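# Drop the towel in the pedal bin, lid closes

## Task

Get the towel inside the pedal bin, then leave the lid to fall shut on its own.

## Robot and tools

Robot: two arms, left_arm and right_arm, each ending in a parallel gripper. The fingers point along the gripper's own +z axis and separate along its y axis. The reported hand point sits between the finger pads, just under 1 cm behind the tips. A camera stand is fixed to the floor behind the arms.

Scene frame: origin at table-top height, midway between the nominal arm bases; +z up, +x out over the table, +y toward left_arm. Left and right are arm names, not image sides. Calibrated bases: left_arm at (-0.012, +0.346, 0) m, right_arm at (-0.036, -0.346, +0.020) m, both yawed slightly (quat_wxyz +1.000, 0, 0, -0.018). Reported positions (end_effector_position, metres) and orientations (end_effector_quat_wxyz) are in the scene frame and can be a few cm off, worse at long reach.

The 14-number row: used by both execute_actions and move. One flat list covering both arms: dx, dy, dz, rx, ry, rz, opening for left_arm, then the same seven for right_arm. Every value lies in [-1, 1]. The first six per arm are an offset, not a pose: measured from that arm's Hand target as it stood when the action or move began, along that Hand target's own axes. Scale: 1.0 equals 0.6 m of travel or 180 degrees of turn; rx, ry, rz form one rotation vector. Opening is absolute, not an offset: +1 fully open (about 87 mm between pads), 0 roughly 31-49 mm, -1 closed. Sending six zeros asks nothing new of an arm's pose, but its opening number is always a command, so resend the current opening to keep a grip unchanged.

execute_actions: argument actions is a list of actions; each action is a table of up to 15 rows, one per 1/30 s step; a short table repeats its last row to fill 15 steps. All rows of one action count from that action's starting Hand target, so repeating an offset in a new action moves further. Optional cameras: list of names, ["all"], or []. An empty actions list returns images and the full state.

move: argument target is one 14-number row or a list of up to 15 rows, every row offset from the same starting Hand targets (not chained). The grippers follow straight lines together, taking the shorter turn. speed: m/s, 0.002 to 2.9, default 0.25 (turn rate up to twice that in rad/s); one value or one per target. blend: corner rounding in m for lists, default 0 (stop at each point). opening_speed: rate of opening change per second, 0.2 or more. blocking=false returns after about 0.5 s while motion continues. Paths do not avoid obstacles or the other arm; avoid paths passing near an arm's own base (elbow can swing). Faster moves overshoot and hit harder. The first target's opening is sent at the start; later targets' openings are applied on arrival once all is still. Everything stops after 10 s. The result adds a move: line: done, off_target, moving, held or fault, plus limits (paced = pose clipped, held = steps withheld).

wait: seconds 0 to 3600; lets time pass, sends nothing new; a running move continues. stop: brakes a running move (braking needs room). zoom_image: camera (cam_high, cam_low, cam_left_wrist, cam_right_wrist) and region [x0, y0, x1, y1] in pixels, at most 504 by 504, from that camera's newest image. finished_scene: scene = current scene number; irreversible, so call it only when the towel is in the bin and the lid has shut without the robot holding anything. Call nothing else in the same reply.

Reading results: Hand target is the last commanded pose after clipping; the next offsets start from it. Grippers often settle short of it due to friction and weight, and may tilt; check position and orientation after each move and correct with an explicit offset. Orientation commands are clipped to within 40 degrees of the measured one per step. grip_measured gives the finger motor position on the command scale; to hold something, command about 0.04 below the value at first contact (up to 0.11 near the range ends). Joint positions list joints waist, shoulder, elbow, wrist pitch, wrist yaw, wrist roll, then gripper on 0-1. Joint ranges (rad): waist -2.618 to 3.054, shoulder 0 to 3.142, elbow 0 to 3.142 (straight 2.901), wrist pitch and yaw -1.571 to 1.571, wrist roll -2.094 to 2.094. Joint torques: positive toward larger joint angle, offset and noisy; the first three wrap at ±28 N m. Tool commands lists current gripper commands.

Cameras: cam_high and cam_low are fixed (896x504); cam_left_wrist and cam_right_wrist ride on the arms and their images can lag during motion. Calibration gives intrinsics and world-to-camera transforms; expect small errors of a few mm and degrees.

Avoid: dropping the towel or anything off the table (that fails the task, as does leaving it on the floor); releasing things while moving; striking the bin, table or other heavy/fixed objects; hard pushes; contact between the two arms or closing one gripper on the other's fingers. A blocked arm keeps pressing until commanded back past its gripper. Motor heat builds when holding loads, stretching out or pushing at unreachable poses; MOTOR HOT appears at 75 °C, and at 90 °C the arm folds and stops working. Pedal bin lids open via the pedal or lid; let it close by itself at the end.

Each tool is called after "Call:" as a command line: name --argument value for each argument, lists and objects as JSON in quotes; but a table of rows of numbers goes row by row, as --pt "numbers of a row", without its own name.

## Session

Call:
execute_actions --actions '[]'

Scene clock: 0.00 s.
left_arm: end_effector_position=(+0.3635, +0.4050, +0.0460) grip_measured=+1.000 end_effector_quat_wxyz=(+0.569, -0.136, +0.804, +0.106) | right_arm: end_effector_position=(+0.3241, -0.3904, +0.0401) grip_measured=+1.000 end_effector_quat_wxyz=(+0.524, +0.074, +0.843, -0.094)
Joint positions: left_arm=[0.065 1.578 0.366 0.858 -0.304 -0.093 1] | right_arm=[0.015 1.574 0.343 0.771 0.221 0.018 1]
Joint velocities: within noise
Joint torques (N m): no reading
Heat: left arm: 24 °C; right arm: 24 °C.
Hand target: left_arm +0.3659, +0.4051, +0.0500; +0.573, -0.136, +0.801, +0.105 | right_arm +0.3293, -0.3905, +0.0478; +0.535, +0.075, +0.836, -0.093
Tool commands: left_gripper/opening=+1.0 right_gripper/opening=+1.0
camera_calibration:
cam_left_wrist: T_world_to_cam=[[0.32719, -0.94423, -0.0372, 0.26786], [-0.8863, -0.29299, -0.35866, 0.4783], [0.32775, 0.15032, -0.93273, 0.00642]] pos_world=[0.33417, 0.39209, 0.18749]
cam_right_wrist: T_world_to_cam=[[-0.22095, -0.97241, 0.07479, -0.30971], [-0.94844, 0.19637, -0.24879, 0.41306], [0.22723, -0.1259, -0.96567, 0.06127]] pos_world=[0.30941, -0.37457, 0.18509]

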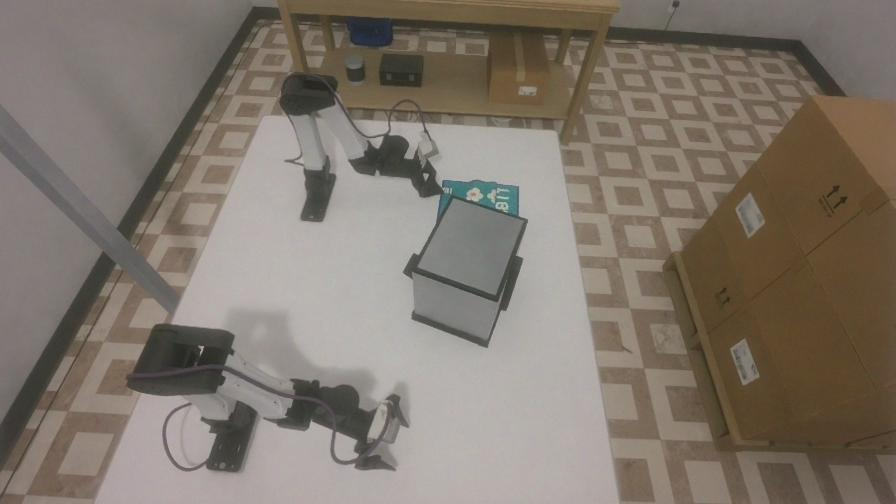

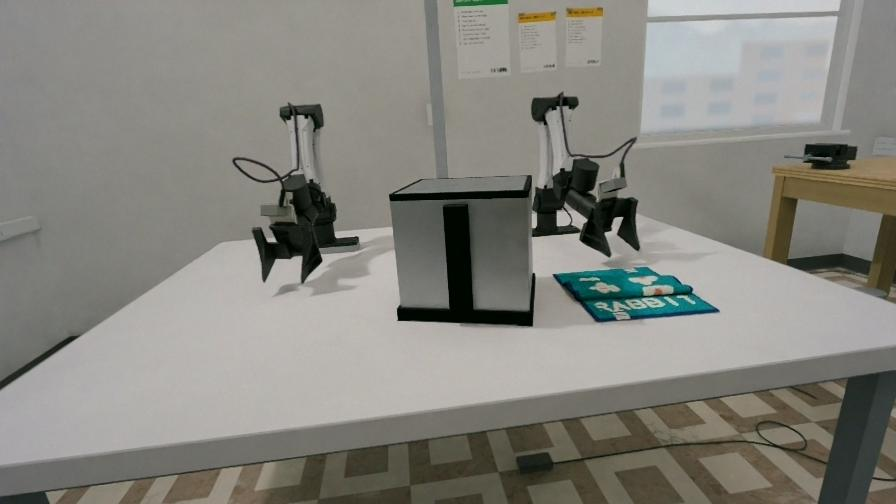

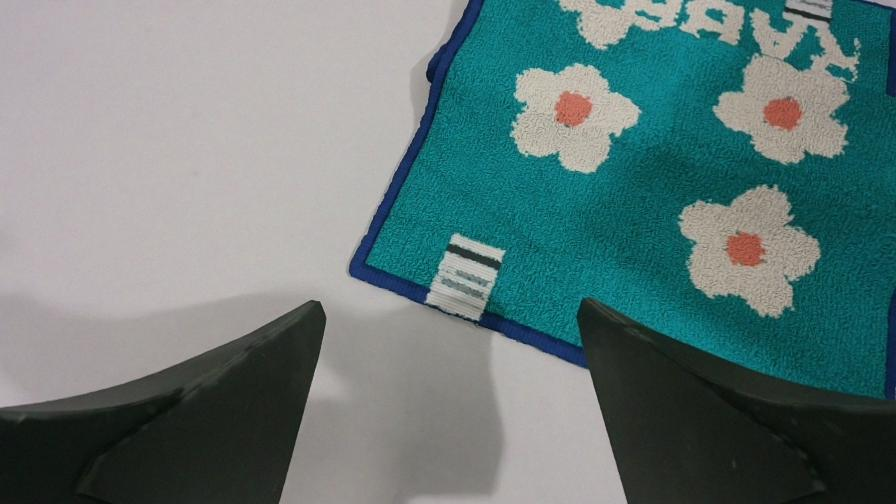

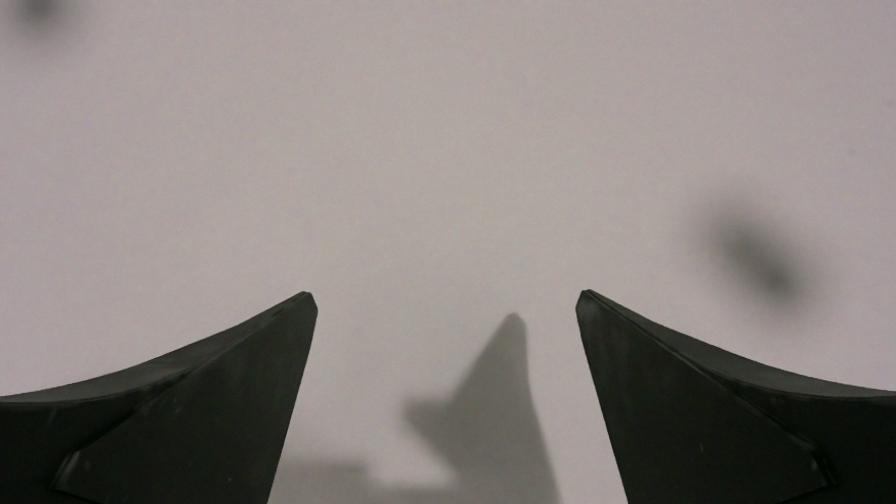

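Call:
zoom_image --camera "cam_high" --region '[390, 180, 540, 350]'

Scaled by 2.965 from the camera's image (finer frame: 1280x720).

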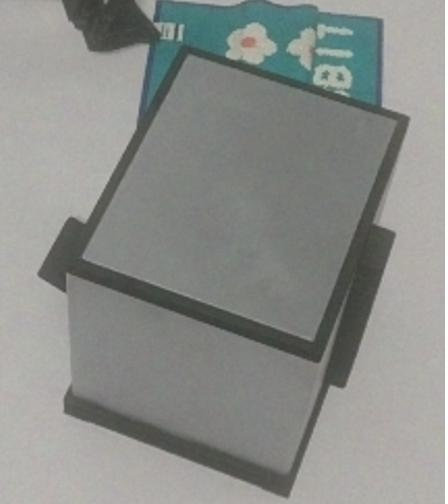

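Call:
zoom_image --camera "cam_low" --region '[540, 240, 730, 335]'

Scaled by 2.653 from the camera's image (finer frame: 1280x720).

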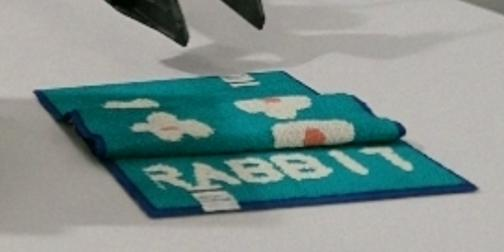

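Call:
move --pt "-0.1655 -0.068 0.0187 0.0442 0.1187 0.0349 0.7 -0.0625 0.4073 -0.3113 -0.272 0.0374 -0.1463 -1" --pt "-0.1255 -0.226 0.2062 0.0883 0.2373 0.0698 0.7 -0.0262 0.7328 -0.2357 -0.3627 0.0498 -0.1951 -1" --pt "0.0445 -0.2322 0.2752 0.0883 0.2373 0.0698 -1 0.2213 0.6613 -0.1743 -0.3627 0.0498 -0.1951 -1" --pt "-0.4155 -0.22 0.0248 0.0962 0.144 0.0551 -1 0.2213 0.6613 -0.1743 -0.3627 0.0498 -0.1951 -1" --speed '[0.35, 0.25, 0.1, 0.25]' --blend '[0.04, 0.01, 0, 0]' --opening_speed 2 --cameras '["all"]'

Scene clock: 29.67 s.
left_arm: end_effector_position=(+0.4970, +0.3125, +0.2789) grip_measured=-0.645 end_effector_quat_wxyz=(+0.381, +0.005, +0.924, -0.002) | right_arm: end_effector_position=(+0.2972, +0.0579, +0.0294) grip_measured=-0.999 end_effector_quat_wxyz=(+0.503, -0.435, +0.697, +0.268)
Joint positions: left_arm=[-0.041 2.128 2.514 -1.175 -0.048 -0.048 0.177] | right_arm=[0.857 2.115 0.939 0.809 -0.211 -0.147 0]
Joint torques (N m): left_arm=[-0.75 -7.68 8.66 1.87 -0.22 -0.14] | right_arm=[0.02 -3.88 1.95 -0.11 0.25 -0.22]
Heat: left arm: 26 °C; right arm: 26 °C.
Hand target: left_arm +0.5001, +0.3099, +0.2797; +0.383, +0.000, +0.924, +0.000 | right_arm +0.2715, +0.0230, -0.0602; +0.378, -0.456, +0.775, +0.222
Off the commanded pose: left_arm 0.004 m, 1 deg | right_arm 0.099 m, 18 deg.
move: off_target (right_arm); target 3's new opening was sent with left_arm's hand 0.046 m and 5 deg from that target
cam_left_wrist: T_world_to_cam=[[-0.02973, -0.99945, -0.01463, 0.33377], [-0.99612, 0.02841, 0.08326, 0.48403], [-0.08279, 0.01704, -0.99642, 0.45722]] pos_world=[0.52993, 0.31204, 0.42017]
cam_right_wrist: T_world_to_cam=[[0.87775, -0.47573, 0.0569, -0.23369], [-0.43193, -0.83709, -0.33573, 0.20578], [0.20734, 0.27011, -0.94024, 0.09563]] pos_world=[0.27418, 0.03525, 0.1723]

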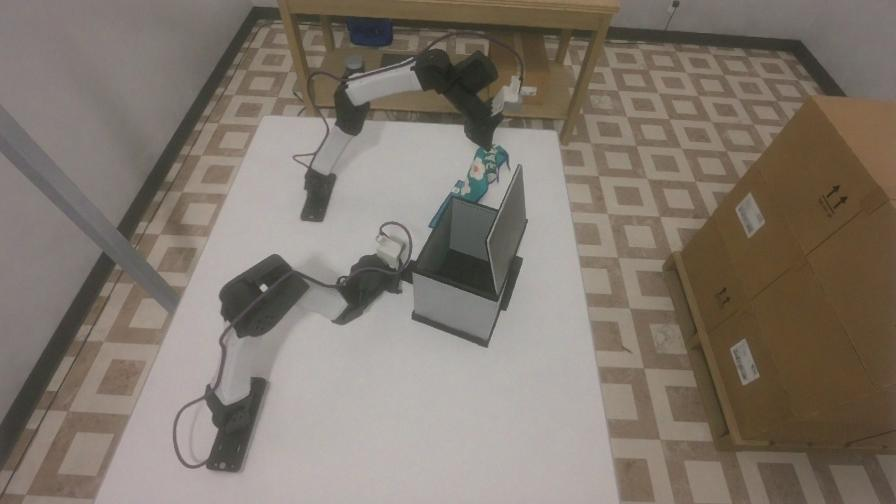

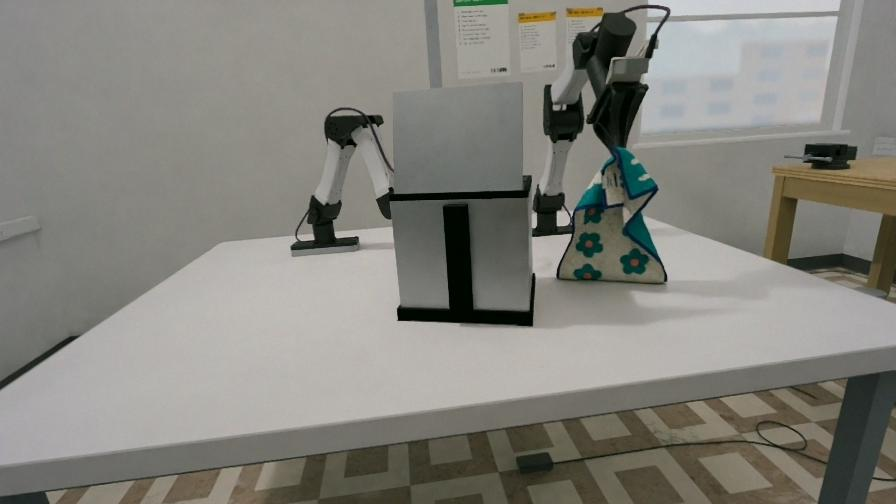

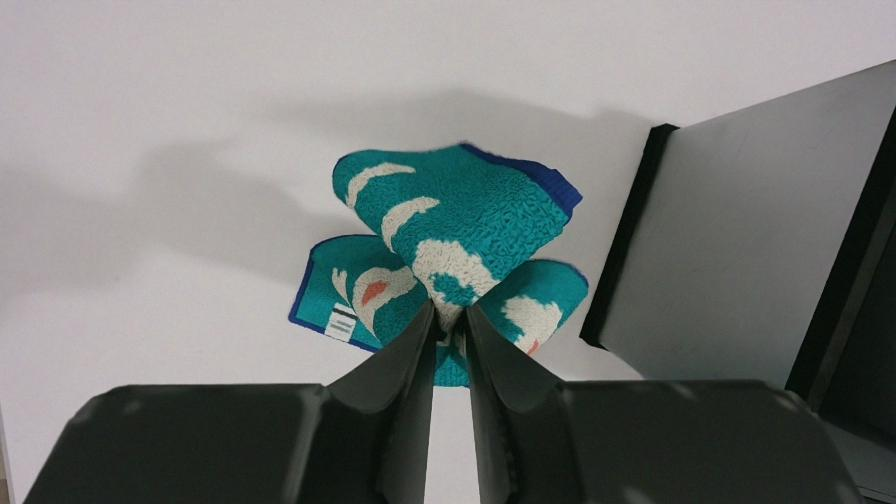

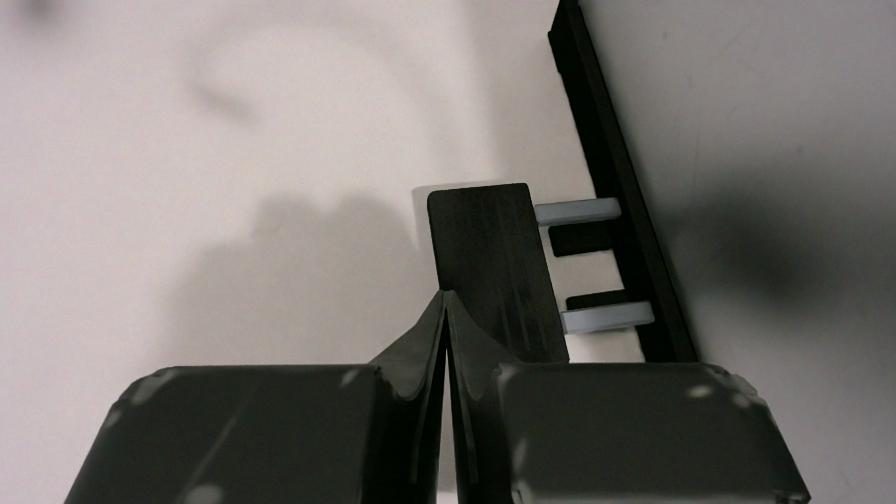

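Call:
move --pt "-0.1652 -0.1665 -0.354 0.09 -0.08 0.053 -1 0 0 0 0 0 0 -1" --pt "-0.1417 -0.5415 -0.307 0.1849 -0.1604 0.1067 -1 0 0 0 0 0 0 -1" --speed '[0.3, 0.25]' --blend '[0.05, 0]' --cameras '["cam_high", "cam_left_wrist", "cam_low"]'

Scene clock: 36.60 s.
left_arm: end_effector_position=(+0.4244, -0.0103, +0.4675) grip_measured=-0.645 end_effector_quat_wxyz=(+0.631, +0.239, +0.702, -0.227) | right_arm: end_effector_position=(+0.2972, +0.0579, +0.0294) grip_measured=-0.999 end_effector_quat_wxyz=(+0.503, -0.435, +0.697, +0.268)
Joint positions: left_arm=[-0.65 2.166 2.853 -0.788 -0.014 -0.018 0.177] | right_arm=[0.857 2.115 0.939 0.809 -0.211 -0.147 0]
Joint torques (N m): left_arm=[-0.23 -7.21 6.15 2.61 -0.17 0.16] | right_arm=[0.03 -3.86 1.92 -0.11 0.26 -0.22]
Heat: left arm: 27 °C; right arm: 26 °C.
Hand target: left_arm +0.4301, -0.0150, +0.4700; +0.575, +0.258, +0.750, -0.198 | right_arm +0.2715, +0.0230, -0.0602; +0.378, -0.456, +0.775, +0.222
Off the commanded pose: left_arm 0.008 m, 9 deg | right_arm 0.100 m, 18 deg.
elbow stopped short (left arm): the move would have taken joint 3 (elbow) straighter than the controller allows.
move: off_target (left_arm)
cam_left_wrist: T_world_to_cam=[[-0.62701, -0.77899, -0.0066, 0.26377], [-0.6387, 0.5189, -0.56816, 0.563], [0.44601, -0.35203, -0.82289, 0.33523]] pos_world=[0.37545, 0.03135, 0.59748]
Images, in order (width x height): cam_high 896x504, cam_low 896x504, cam_left_wrist 896x504.

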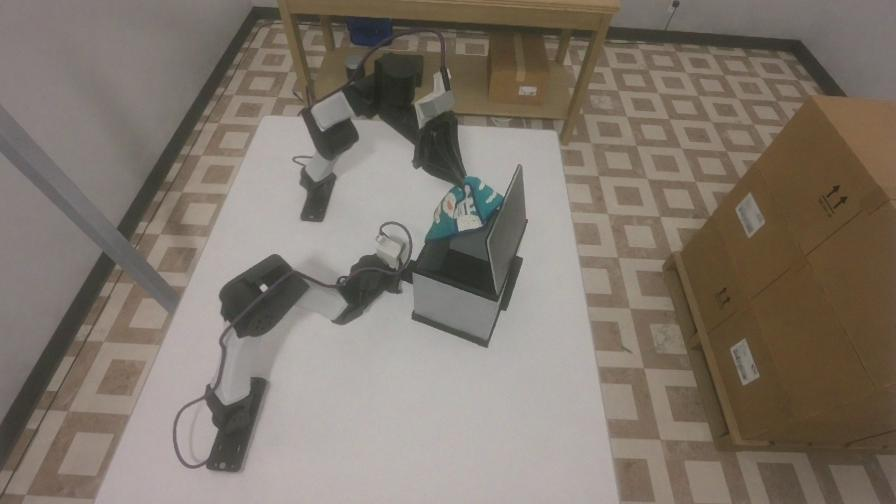

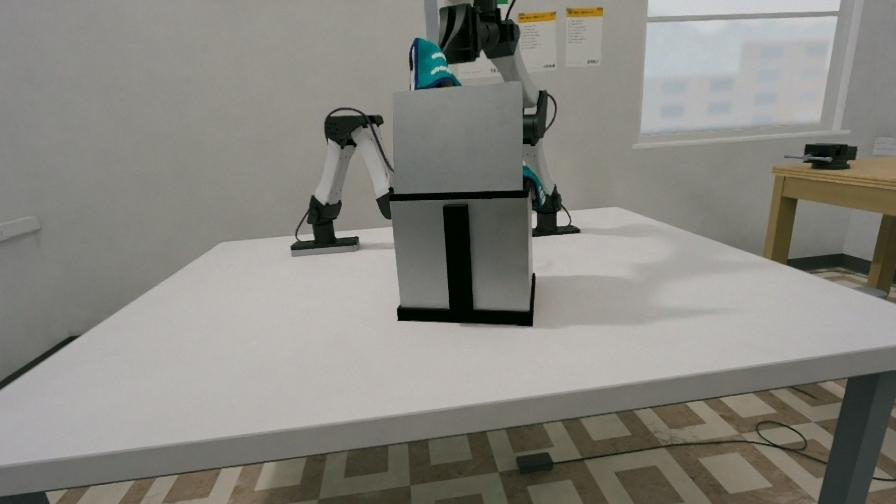

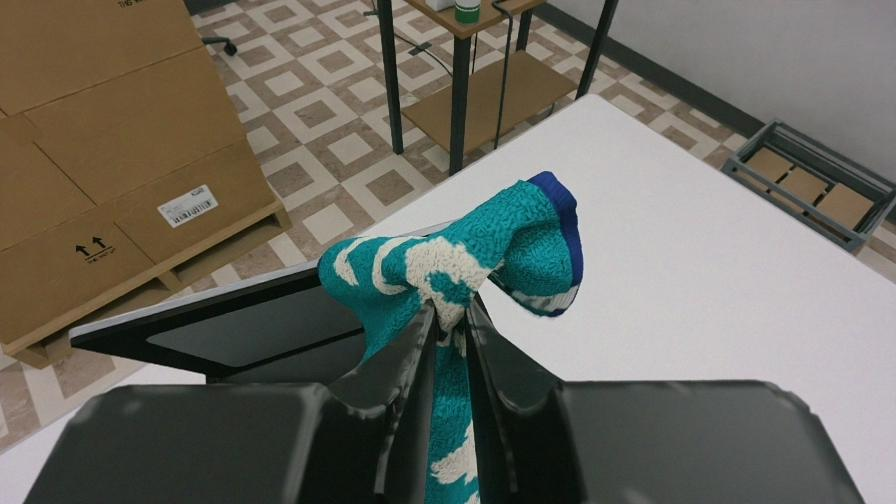

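Call:
move --target '[-0.0035, -0.1345, -0.0193, 0.0537, 0, 0.0144, -1, 0, 0, 0, 0, 0, 0, -1]' --speed 0.25 --cameras '["cam_high", "cam_low"]'

Call:
zoom_image --camera "cam_high" --region '[380, 130, 560, 350]'

Scene clock: 42.30 s.
left_arm: end_effector_position=(+0.3729, -0.0659, +0.4685) grip_measured=-0.645 end_effector_quat_wxyz=(+0.615, +0.292, +0.680, -0.271) | right_arm: end_effector_position=(+0.2972, +0.0579, +0.0294) grip_measured=-0.999 end_effector_quat_wxyz=(+0.503, -0.435, +0.697, +0.268)
Joint positions: left_arm=[-0.78 2.166 2.853 -0.784 0.003 -0.008 0.177] | right_arm=[0.857 2.115 0.939 0.809 -0.211 -0.147 0]
Joint torques (N m): left_arm=[-0.5 -7.9 6.15 2.51 0.02 0.12] | right_arm=[0.03 -3.86 1.95 -0.11 0.25 -0.21]
Heat: left arm: 28 °C; right arm: 26 °C.
Hand target: left_arm +0.3720, -0.0720, +0.4751; +0.556, +0.323, +0.725, -0.248 | right_arm +0.2715, +0.0230, -0.0602; +0.378, -0.456, +0.775, +0.222
Off the commanded pose: left_arm 0.009 m, 10 deg | right_arm 0.100 m, 18 deg.
elbow stopped short (left arm): the move would have taken joint 3 (elbow) straighter than the controller allows.
move: off_target (left_arm)

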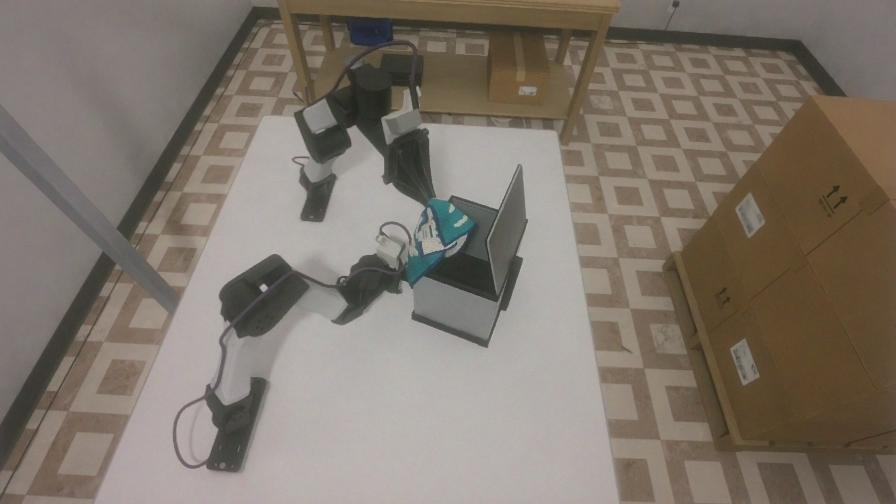

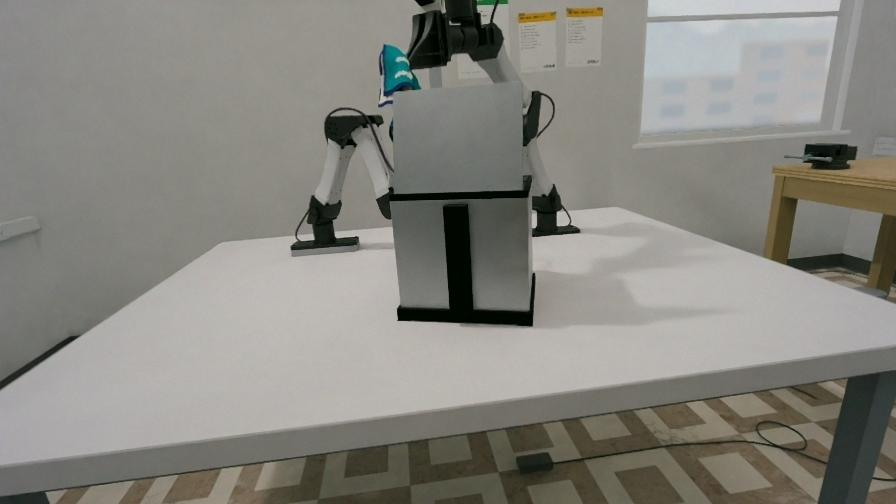

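Scaled by 2.291 from the camera's image (finer frame: 1280x720).

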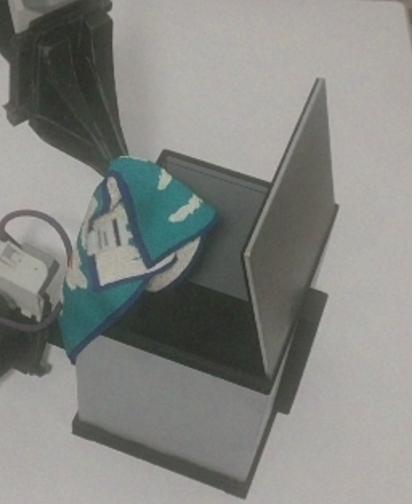

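Call:
move --pt "0.038 0.1097 -0.0128 -0.0537 0 -0.0144 -1 0 0 0 0 0 0 -1" --pt "0.3457 0.146 0.0615 -0.0503 0.15 -0.0271 0.6 0 0 0 0 0 0 -1" --pt "0.1787 0.0988 -0.2612 -0.0503 0.15 -0.0271 0.6 0 0 0 0 0 0 -1" --speed '[0.2, 0.2, 0.3]' --blend '[0.02, 0, 0]' --cameras '["cam_high", "cam_left_wrist", "cam_low"]'

Scene clock: 50.87 s.
left_arm: end_effector_position=(+0.3005, +0.0971, +0.4068) grip_measured=+0.600 end_effector_quat_wxyz=(+0.428, +0.289, +0.844, -0.144) | right_arm: end_effector_position=(+0.2972, +0.0579, +0.0294) grip_measured=-0.999 end_effector_quat_wxyz=(+0.503, -0.435, +0.697, +0.268)
Joint positions: left_arm=[-0.643 1.953 2.856 -1.537 -0.02 -0.008 0.8] | right_arm=[0.857 2.115 0.939 0.809 -0.211 -0.147 0]
Joint torques (N m): left_arm=[0.21 -6.94 4.51 1.97 -0.01 0.02] | right_arm=[0.02 -3.86 1.94 -0.11 0.26 -0.21]
Heat: left arm: 28 °C; right arm: 26 °C.
Hand target: left_arm +0.2962, +0.1008, +0.4121; +0.384, +0.296, +0.865, -0.131 | right_arm +0.2715, +0.0230, -0.0602; +0.378, -0.456, +0.775, +0.222
Off the commanded pose: left_arm 0.008 m, 6 deg | right_arm 0.100 m, 18 deg.
elbow stopped short (left arm): the move would have taken joint 3 (elbow) straighter than the controller allows.
move: off_target (left_arm); target 2's new opening was sent with left_arm's hand 0.014 m and 2 deg from that target
cam_left_wrist: T_world_to_cam=[[-0.62527, -0.7801, -0.02194, 0.27524], [-0.77731, 0.62504, -0.07151, 0.22296], [0.0695, -0.02766, -0.9972, 0.531]] pos_world=[0.3085, 0.09004, 0.5515]
Images, in order (width x height): cam_high 896x504, cam_low 896x504, cam_left_wrist 896x504.

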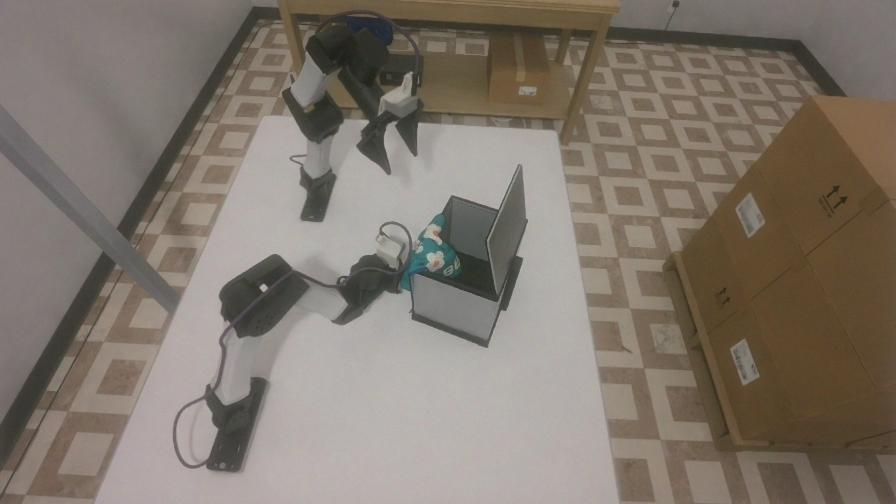

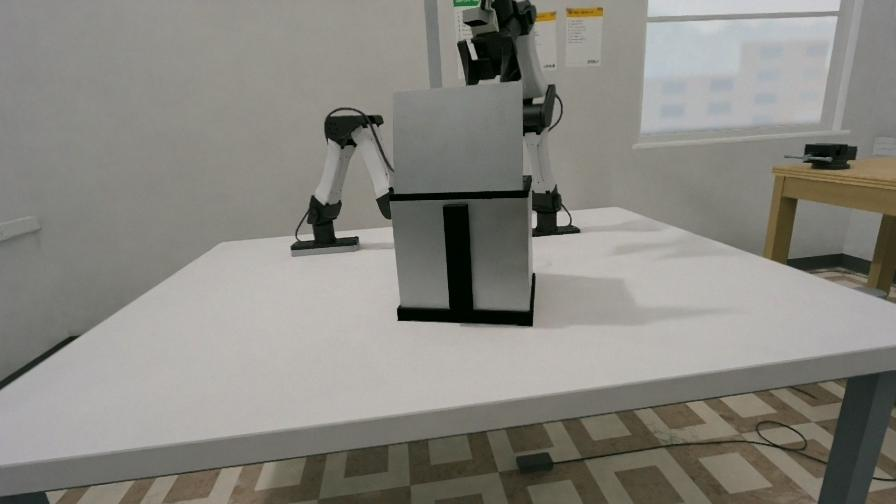

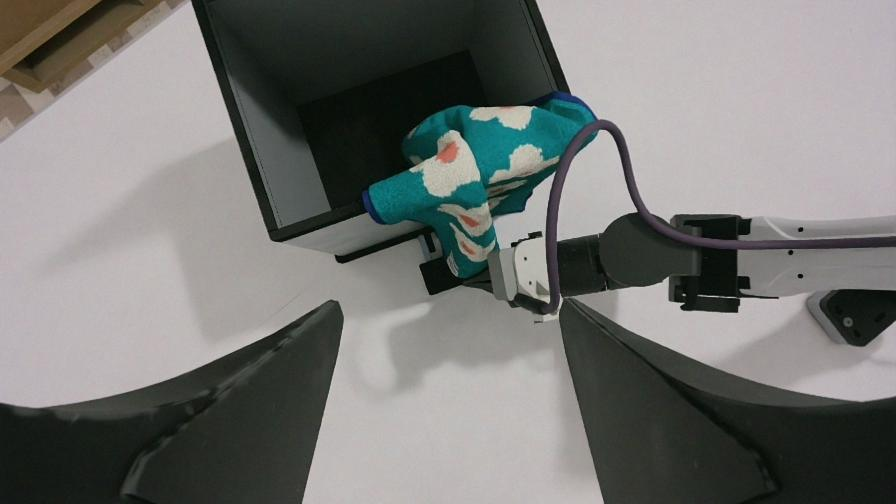

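Call:
zoom_image --camera "cam_left_wrist" --region '[250, 40, 650, 300]'

Call:
zoom_image --camera "cam_high" --region '[370, 180, 540, 350]'

Scaled by 1.260 from the camera's image (finer frame: 1280x720).

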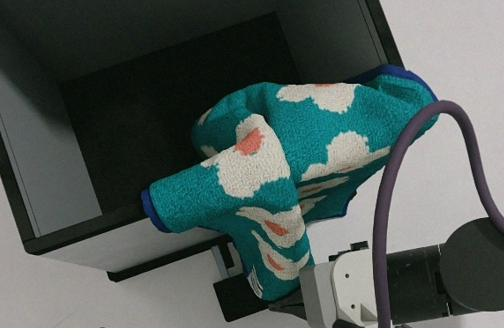

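Scaled by 2.965 from the camera's image (finer frame: 1280x720).

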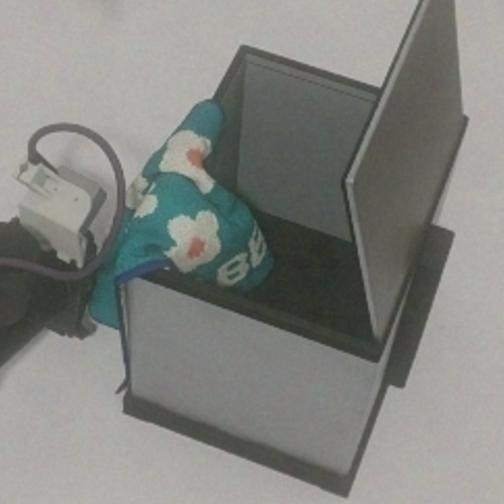

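Call:
move --pt "-0.0235 -0.0633 0.2553 -0.0556 0.1261 -0.0756 0.6 0 0 0 0 0 0 -1" --pt "0.083 -0.0693 0.3663 -0.0556 0.1261 -0.0756 -1 0 0 0 0 0 0 -1" --pt "-0.2265 -0.039 0.1325 0 -0.15 0 -1 0 0 0 0 0 0 -1" --pt "-0.2532 0.0203 0.1742 0 -0.15 0 -1 0 0 0 0 0 0 -1" --speed '[0.25, 0.1, 0.2, 0.2]' --blend '[0.01, 0, 0.02, 0]' --opening_speed 2 --cameras '["cam_high", "cam_low", "cam_left_wrist"]'

Call:
zoom_image --camera "cam_high" --region '[370, 130, 550, 350]'

Scene clock: 67.87 s.
left_arm: end_effector_position=(+0.4395, +0.0036, +0.4522) grip_measured=-0.800 end_effector_quat_wxyz=(+0.619, +0.239, +0.718, -0.212) | right_arm: end_effector_position=(+0.2972, +0.0579, +0.0294) grip_measured=-0.999 end_effector_quat_wxyz=(+0.503, -0.435, +0.697, +0.268)
Joint positions: left_arm=[-0.609 2.183 2.856 -0.818 0.006 -0.008 0.1] | right_arm=[0.857 2.115 0.939 0.809 -0.211 -0.147 0]
Joint torques (N m): left_arm=[0.35 -7.56 5.9 2.56 0.06 0.11] | right_arm=[0.03 -3.88 1.94 -0.11 0.26 -0.22]
Heat: left arm: 30 °C; right arm: 26 °C.
Hand target: left_arm +0.4455, +0.0004, +0.4547; +0.575, +0.257, +0.751, -0.197 | right_arm +0.2715, +0.0230, -0.0602; +0.378, -0.456, +0.775, +0.222
Off the commanded pose: left_arm 0.007 m, 7 deg | right_arm 0.100 m, 18 deg.
elbow stopped short (left arm): the move would have taken joint 3 (elbow) straighter than the controller allows.
move: off_target (left_arm); target 2's new opening was sent with left_arm's hand 0.014 m and 15 deg from that target
cam_left_wrist: T_world_to_cam=[[-0.6114, -0.7912, -0.01433, 0.28056], [-0.66563, 0.52399, -0.53139, 0.55193], [0.42795, -0.31535, -0.84701, 0.3396]] pos_world=[0.39358, 0.03987, 0.58495]

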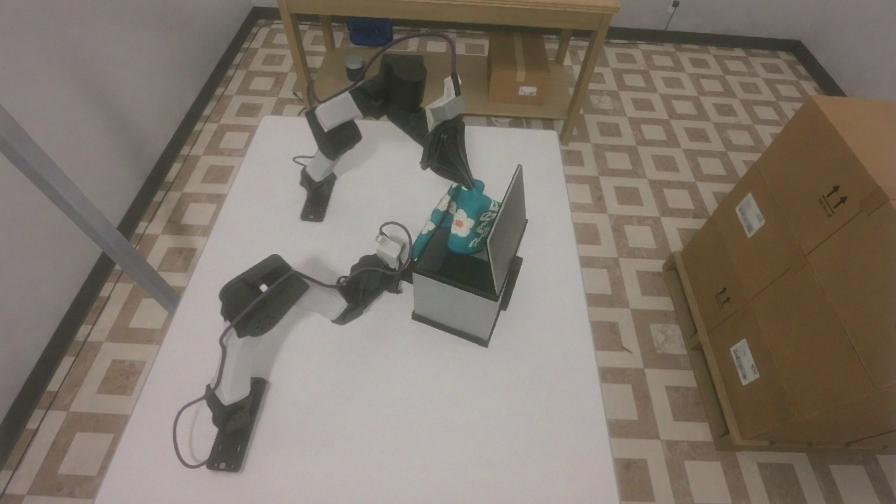

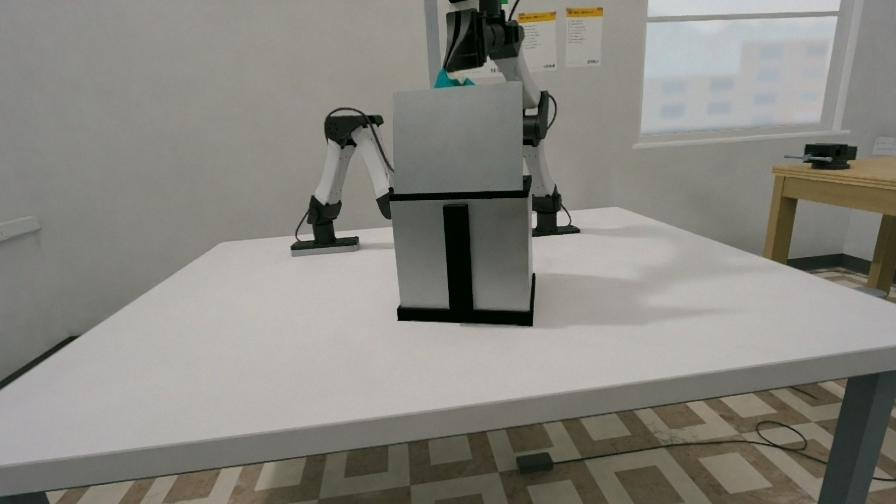

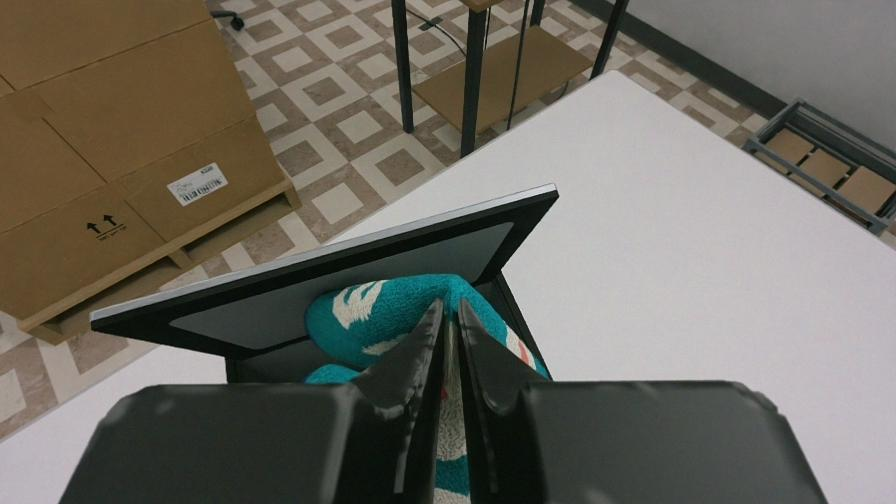

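Scaled by 2.291 from the camera's image (finer frame: 1280x720).

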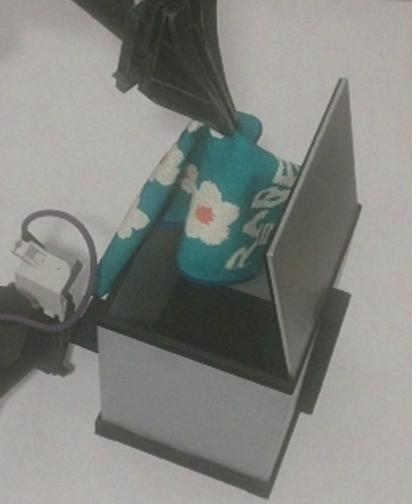

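Call:
move --target '[-0.0145, 0.1487, -0.0442, -0.0537, 0, -0.0144, -1, 0, 0, 0, 0, 0, 0, -1]' --speed 0.25 --cameras '["cam_high"]'

Call:
zoom_image --camera "cam_high" --region '[370, 130, 550, 350]'

Scene clock: 71.70 s.
left_arm: end_effector_position=(+0.4868, +0.0773, +0.4523) grip_measured=-0.800 end_effector_quat_wxyz=(+0.634, +0.183, +0.734, -0.164) | right_arm: end_effector_position=(+0.2972, +0.0579, +0.0294) grip_measured=-0.999 end_effector_quat_wxyz=(+0.503, -0.435, +0.697, +0.268)
Joint positions: left_arm=[-0.455 2.183 2.856 -0.818 0.005 -0.008 0.1] | right_arm=[0.857 2.115 0.939 0.809 -0.211 -0.147 0]
Joint torques (N m): left_arm=[0.42 -10.61 6 2.34 -0.1 0.07] | right_arm=[0.01 -3.88 1.92 -0.11 0.26 -0.21]
Heat: left arm: 30 °C; right arm: 26 °C.
Hand target: left_arm +0.4817, +0.0852, +0.4700; +0.590, +0.191, +0.771, -0.146 | right_arm +0.2715, +0.0230, -0.0602; +0.378, -0.456, +0.775, +0.222
Off the commanded pose: left_arm 0.020 m, 7 deg | right_arm 0.100 m, 18 deg.
elbow stopped short (left arm): the move would have taken joint 3 (elbow) straighter than the controller allows.
move: off_target (left_arm)

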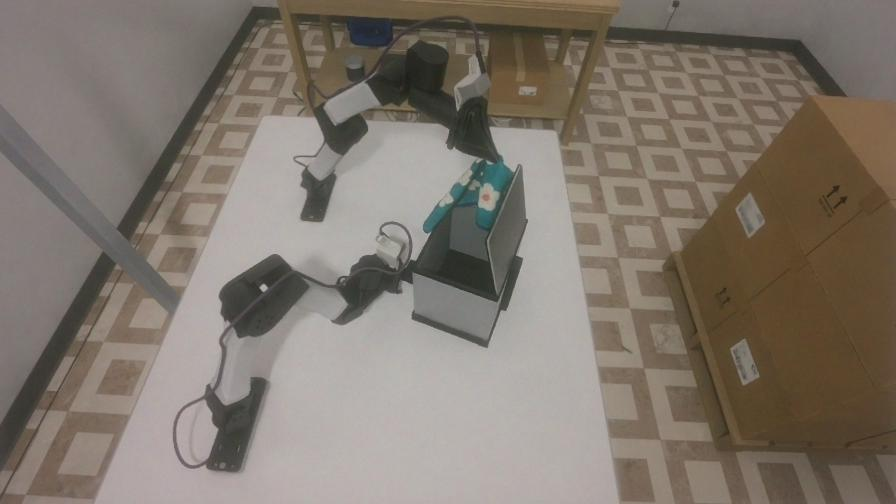

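Scaled by 2.291 from the camera's image (finer frame: 1280x720).

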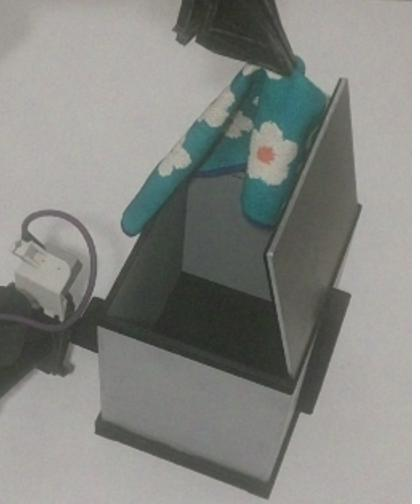

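Call:
move --pt "-0.0918 -0.0387 -0.1727 0 0 0 -1 0 0 0 0 0 0 -1" --pt "-0.0588 -0.0662 -0.0703 0 0 0 -1 0 0 0 0 0 0 -1" --speed '[0.25, 0.1]' --cameras '["cam_high", "cam_low"]'

Call:
zoom_image --camera "cam_high" --region '[370, 130, 550, 350]'

Scene clock: 81.47 s.
left_arm: end_effector_position=(+0.4318, +0.0694, +0.5105) grip_measured=-0.800 end_effector_quat_wxyz=(+0.671, +0.177, +0.699, -0.173) | right_arm: end_effector_position=(+0.2972, +0.0579, +0.0294) grip_measured=-0.999 end_effector_quat_wxyz=(+0.503, -0.435, +0.697, +0.268)
Joint positions: left_arm=[-0.547 2.067 2.856 -0.828 -0.084 -0.008 0.1] | right_arm=[0.857 2.115 0.939 0.809 -0.211 -0.147 0]
Joint torques (N m): left_arm=[-0.83 -6.6 5.39 2.58 -0.18 0.03] | right_arm=[0.03 -3.86 1.92 -0.11 0.26 -0.22]
Heat: left arm: 32 °C; right arm: 26 °C.
Hand target: left_arm +0.4352, +0.0647, +0.5151; +0.590, +0.191, +0.771, -0.146 | right_arm +0.2715, +0.0230, -0.0602; +0.378, -0.456, +0.775, +0.222
Off the commanded pose: left_arm 0.007 m, 13 deg | right_arm 0.100 m, 18 deg.
elbow stopped short (left arm): the move would have taken joint 3 (elbow) straighter than the controller allows.
move: off_target (left_arm)

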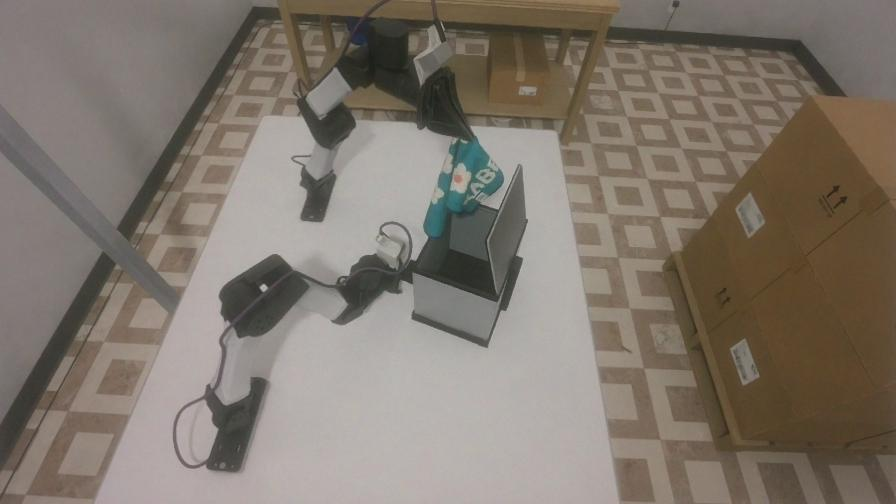

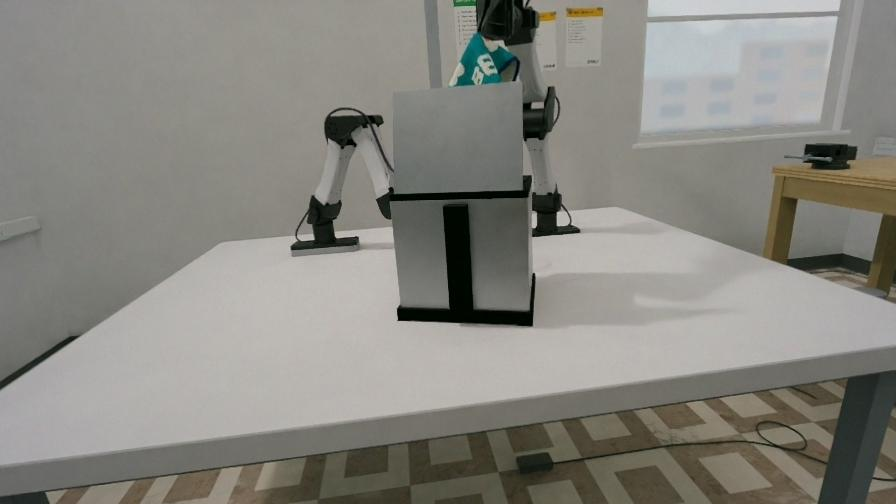

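Scaled by 2.291 from the camera's image (finer frame: 1280x720).

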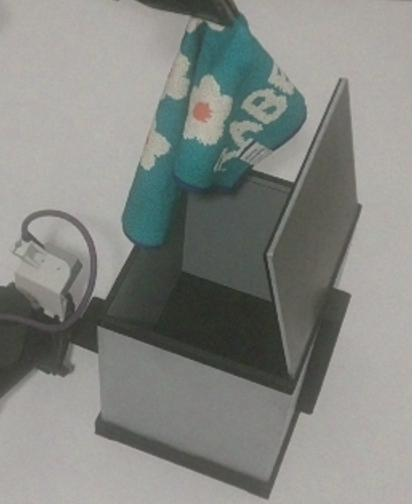

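Call:
move --pt "0.0275 0.0023 0.0587 0 0 0 -1 0 0 0 0 0 0 -1" --pt "0.1698 -0.0057 0.1068 0.0376 0.05 0.01 -1 0 0 0 0 0 0 -1" --speed '[0.1, 0.15]' --blend '[0.01, 0]' --cameras '["cam_high"]'

Call:
zoom_image --camera "cam_high" --region '[370, 130, 550, 350]'

Scene clock: 87.63 s.
left_arm: end_effector_position=(+0.4610, +0.0451, +0.4041) grip_measured=-0.800 end_effector_quat_wxyz=(+0.559, +0.233, +0.775, -0.179) | right_arm: end_effector_position=(+0.2972, +0.0579, +0.0294) grip_measured=-0.999 end_effector_quat_wxyz=(+0.503, -0.435, +0.697, +0.268)
Joint positions: left_arm=[-0.514 2.209 2.856 -0.964 0.048 -0.001 0.1] | right_arm=[0.857 2.115 0.939 0.809 -0.211 -0.147 0]
Joint torques (N m): left_arm=[0.64 -7.82 5.93 2.27 0.03 0.16] | right_arm=[0.02 -3.88 1.94 -0.11 0.26 -0.22]
Heat: left arm: 31 °C; right arm: 26 °C.
Hand target: left_arm +0.4649, +0.0454, +0.4001; +0.518, +0.248, +0.802, -0.166 | right_arm +0.2715, +0.0230, -0.0602; +0.378, -0.456, +0.775, +0.222
Off the commanded pose: left_arm 0.006 m, 6 deg | right_arm 0.100 m, 18 deg.
elbow stopped short (left arm): the move would have taken joint 3 (elbow) straighter than the controller allows.
move: off_target (left_arm)

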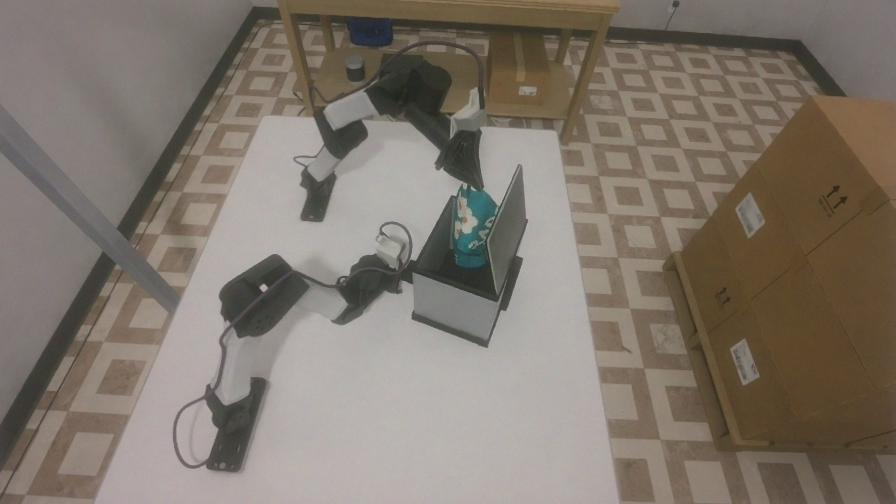

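Scaled by 2.291 from the camera's image (finer frame: 1280x720).

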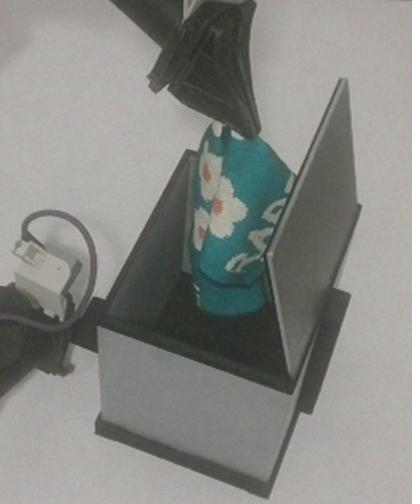

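Call:
move --pt "0.2287 -0.0183 0.1028 0 0.111 0 0.6 0 0 0 0 0 0 -1" --pt "0.0977 -0.0193 -0.2583 0 0.111 0 0.6 0 0 0 0 0 0 -1" --speed '[0.2, 0.3]' --cameras '["cam_high", "cam_left_wrist"]'

Scene clock: 94.10 s.
left_arm: end_effector_position=(+0.3256, +0.1245, +0.4043) grip_measured=+0.600 end_effector_quat_wxyz=(+0.428, +0.261, +0.854, -0.141) | right_arm: end_effector_position=(+0.2972, +0.0579, +0.0294) grip_measured=-0.999 end_effector_quat_wxyz=(+0.503, -0.435, +0.697, +0.268)
Joint positions: left_arm=[-0.526 1.963 2.857 -1.529 0.041 0.01 0.8] | right_arm=[0.857 2.115 0.939 0.809 -0.211 -0.147 0]
Joint torques (N m): left_arm=[0.79 -7.12 4.74 1.91 -0.04 0.17] | right_arm=[0.03 -3.86 1.92 -0.11 0.26 -0.21]
Heat: left arm: 32 °C; right arm: 26 °C.
Hand target: left_arm +0.3225, +0.1302, +0.4099; +0.371, +0.273, +0.879, -0.121 | right_arm +0.2715, +0.0230, -0.0602; +0.378, -0.456, +0.775, +0.222
Off the commanded pose: left_arm 0.009 m, 8 deg | right_arm 0.100 m, 18 deg.
elbow stopped short (left arm): the move would have taken joint 3 (elbow) straighter than the controller allows.
move: off_target (left_arm)
cam_left_wrist: T_world_to_cam=[[-0.58045, -0.81429, -0.00017, 0.29307], [-0.81231, 0.57906, -0.06962, 0.24148], [0.05679, -0.04027, -0.99757, 0.5334]] pos_world=[0.33598, 0.1203, 0.54897]

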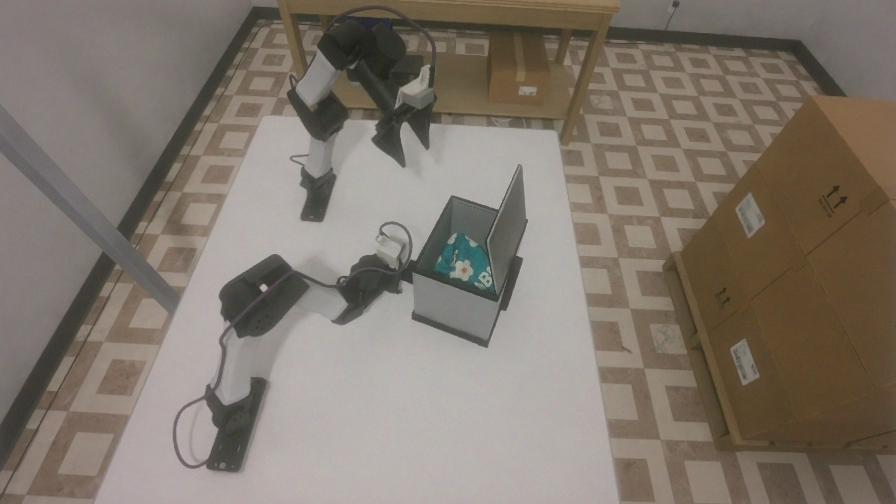

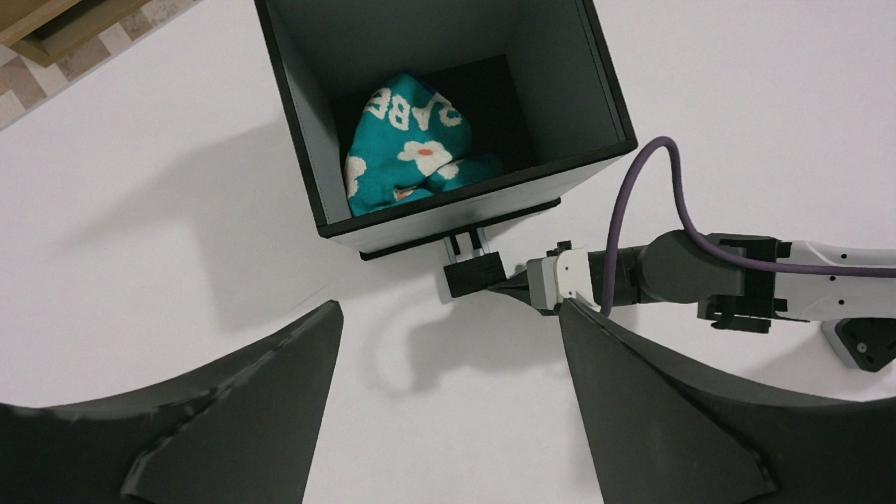

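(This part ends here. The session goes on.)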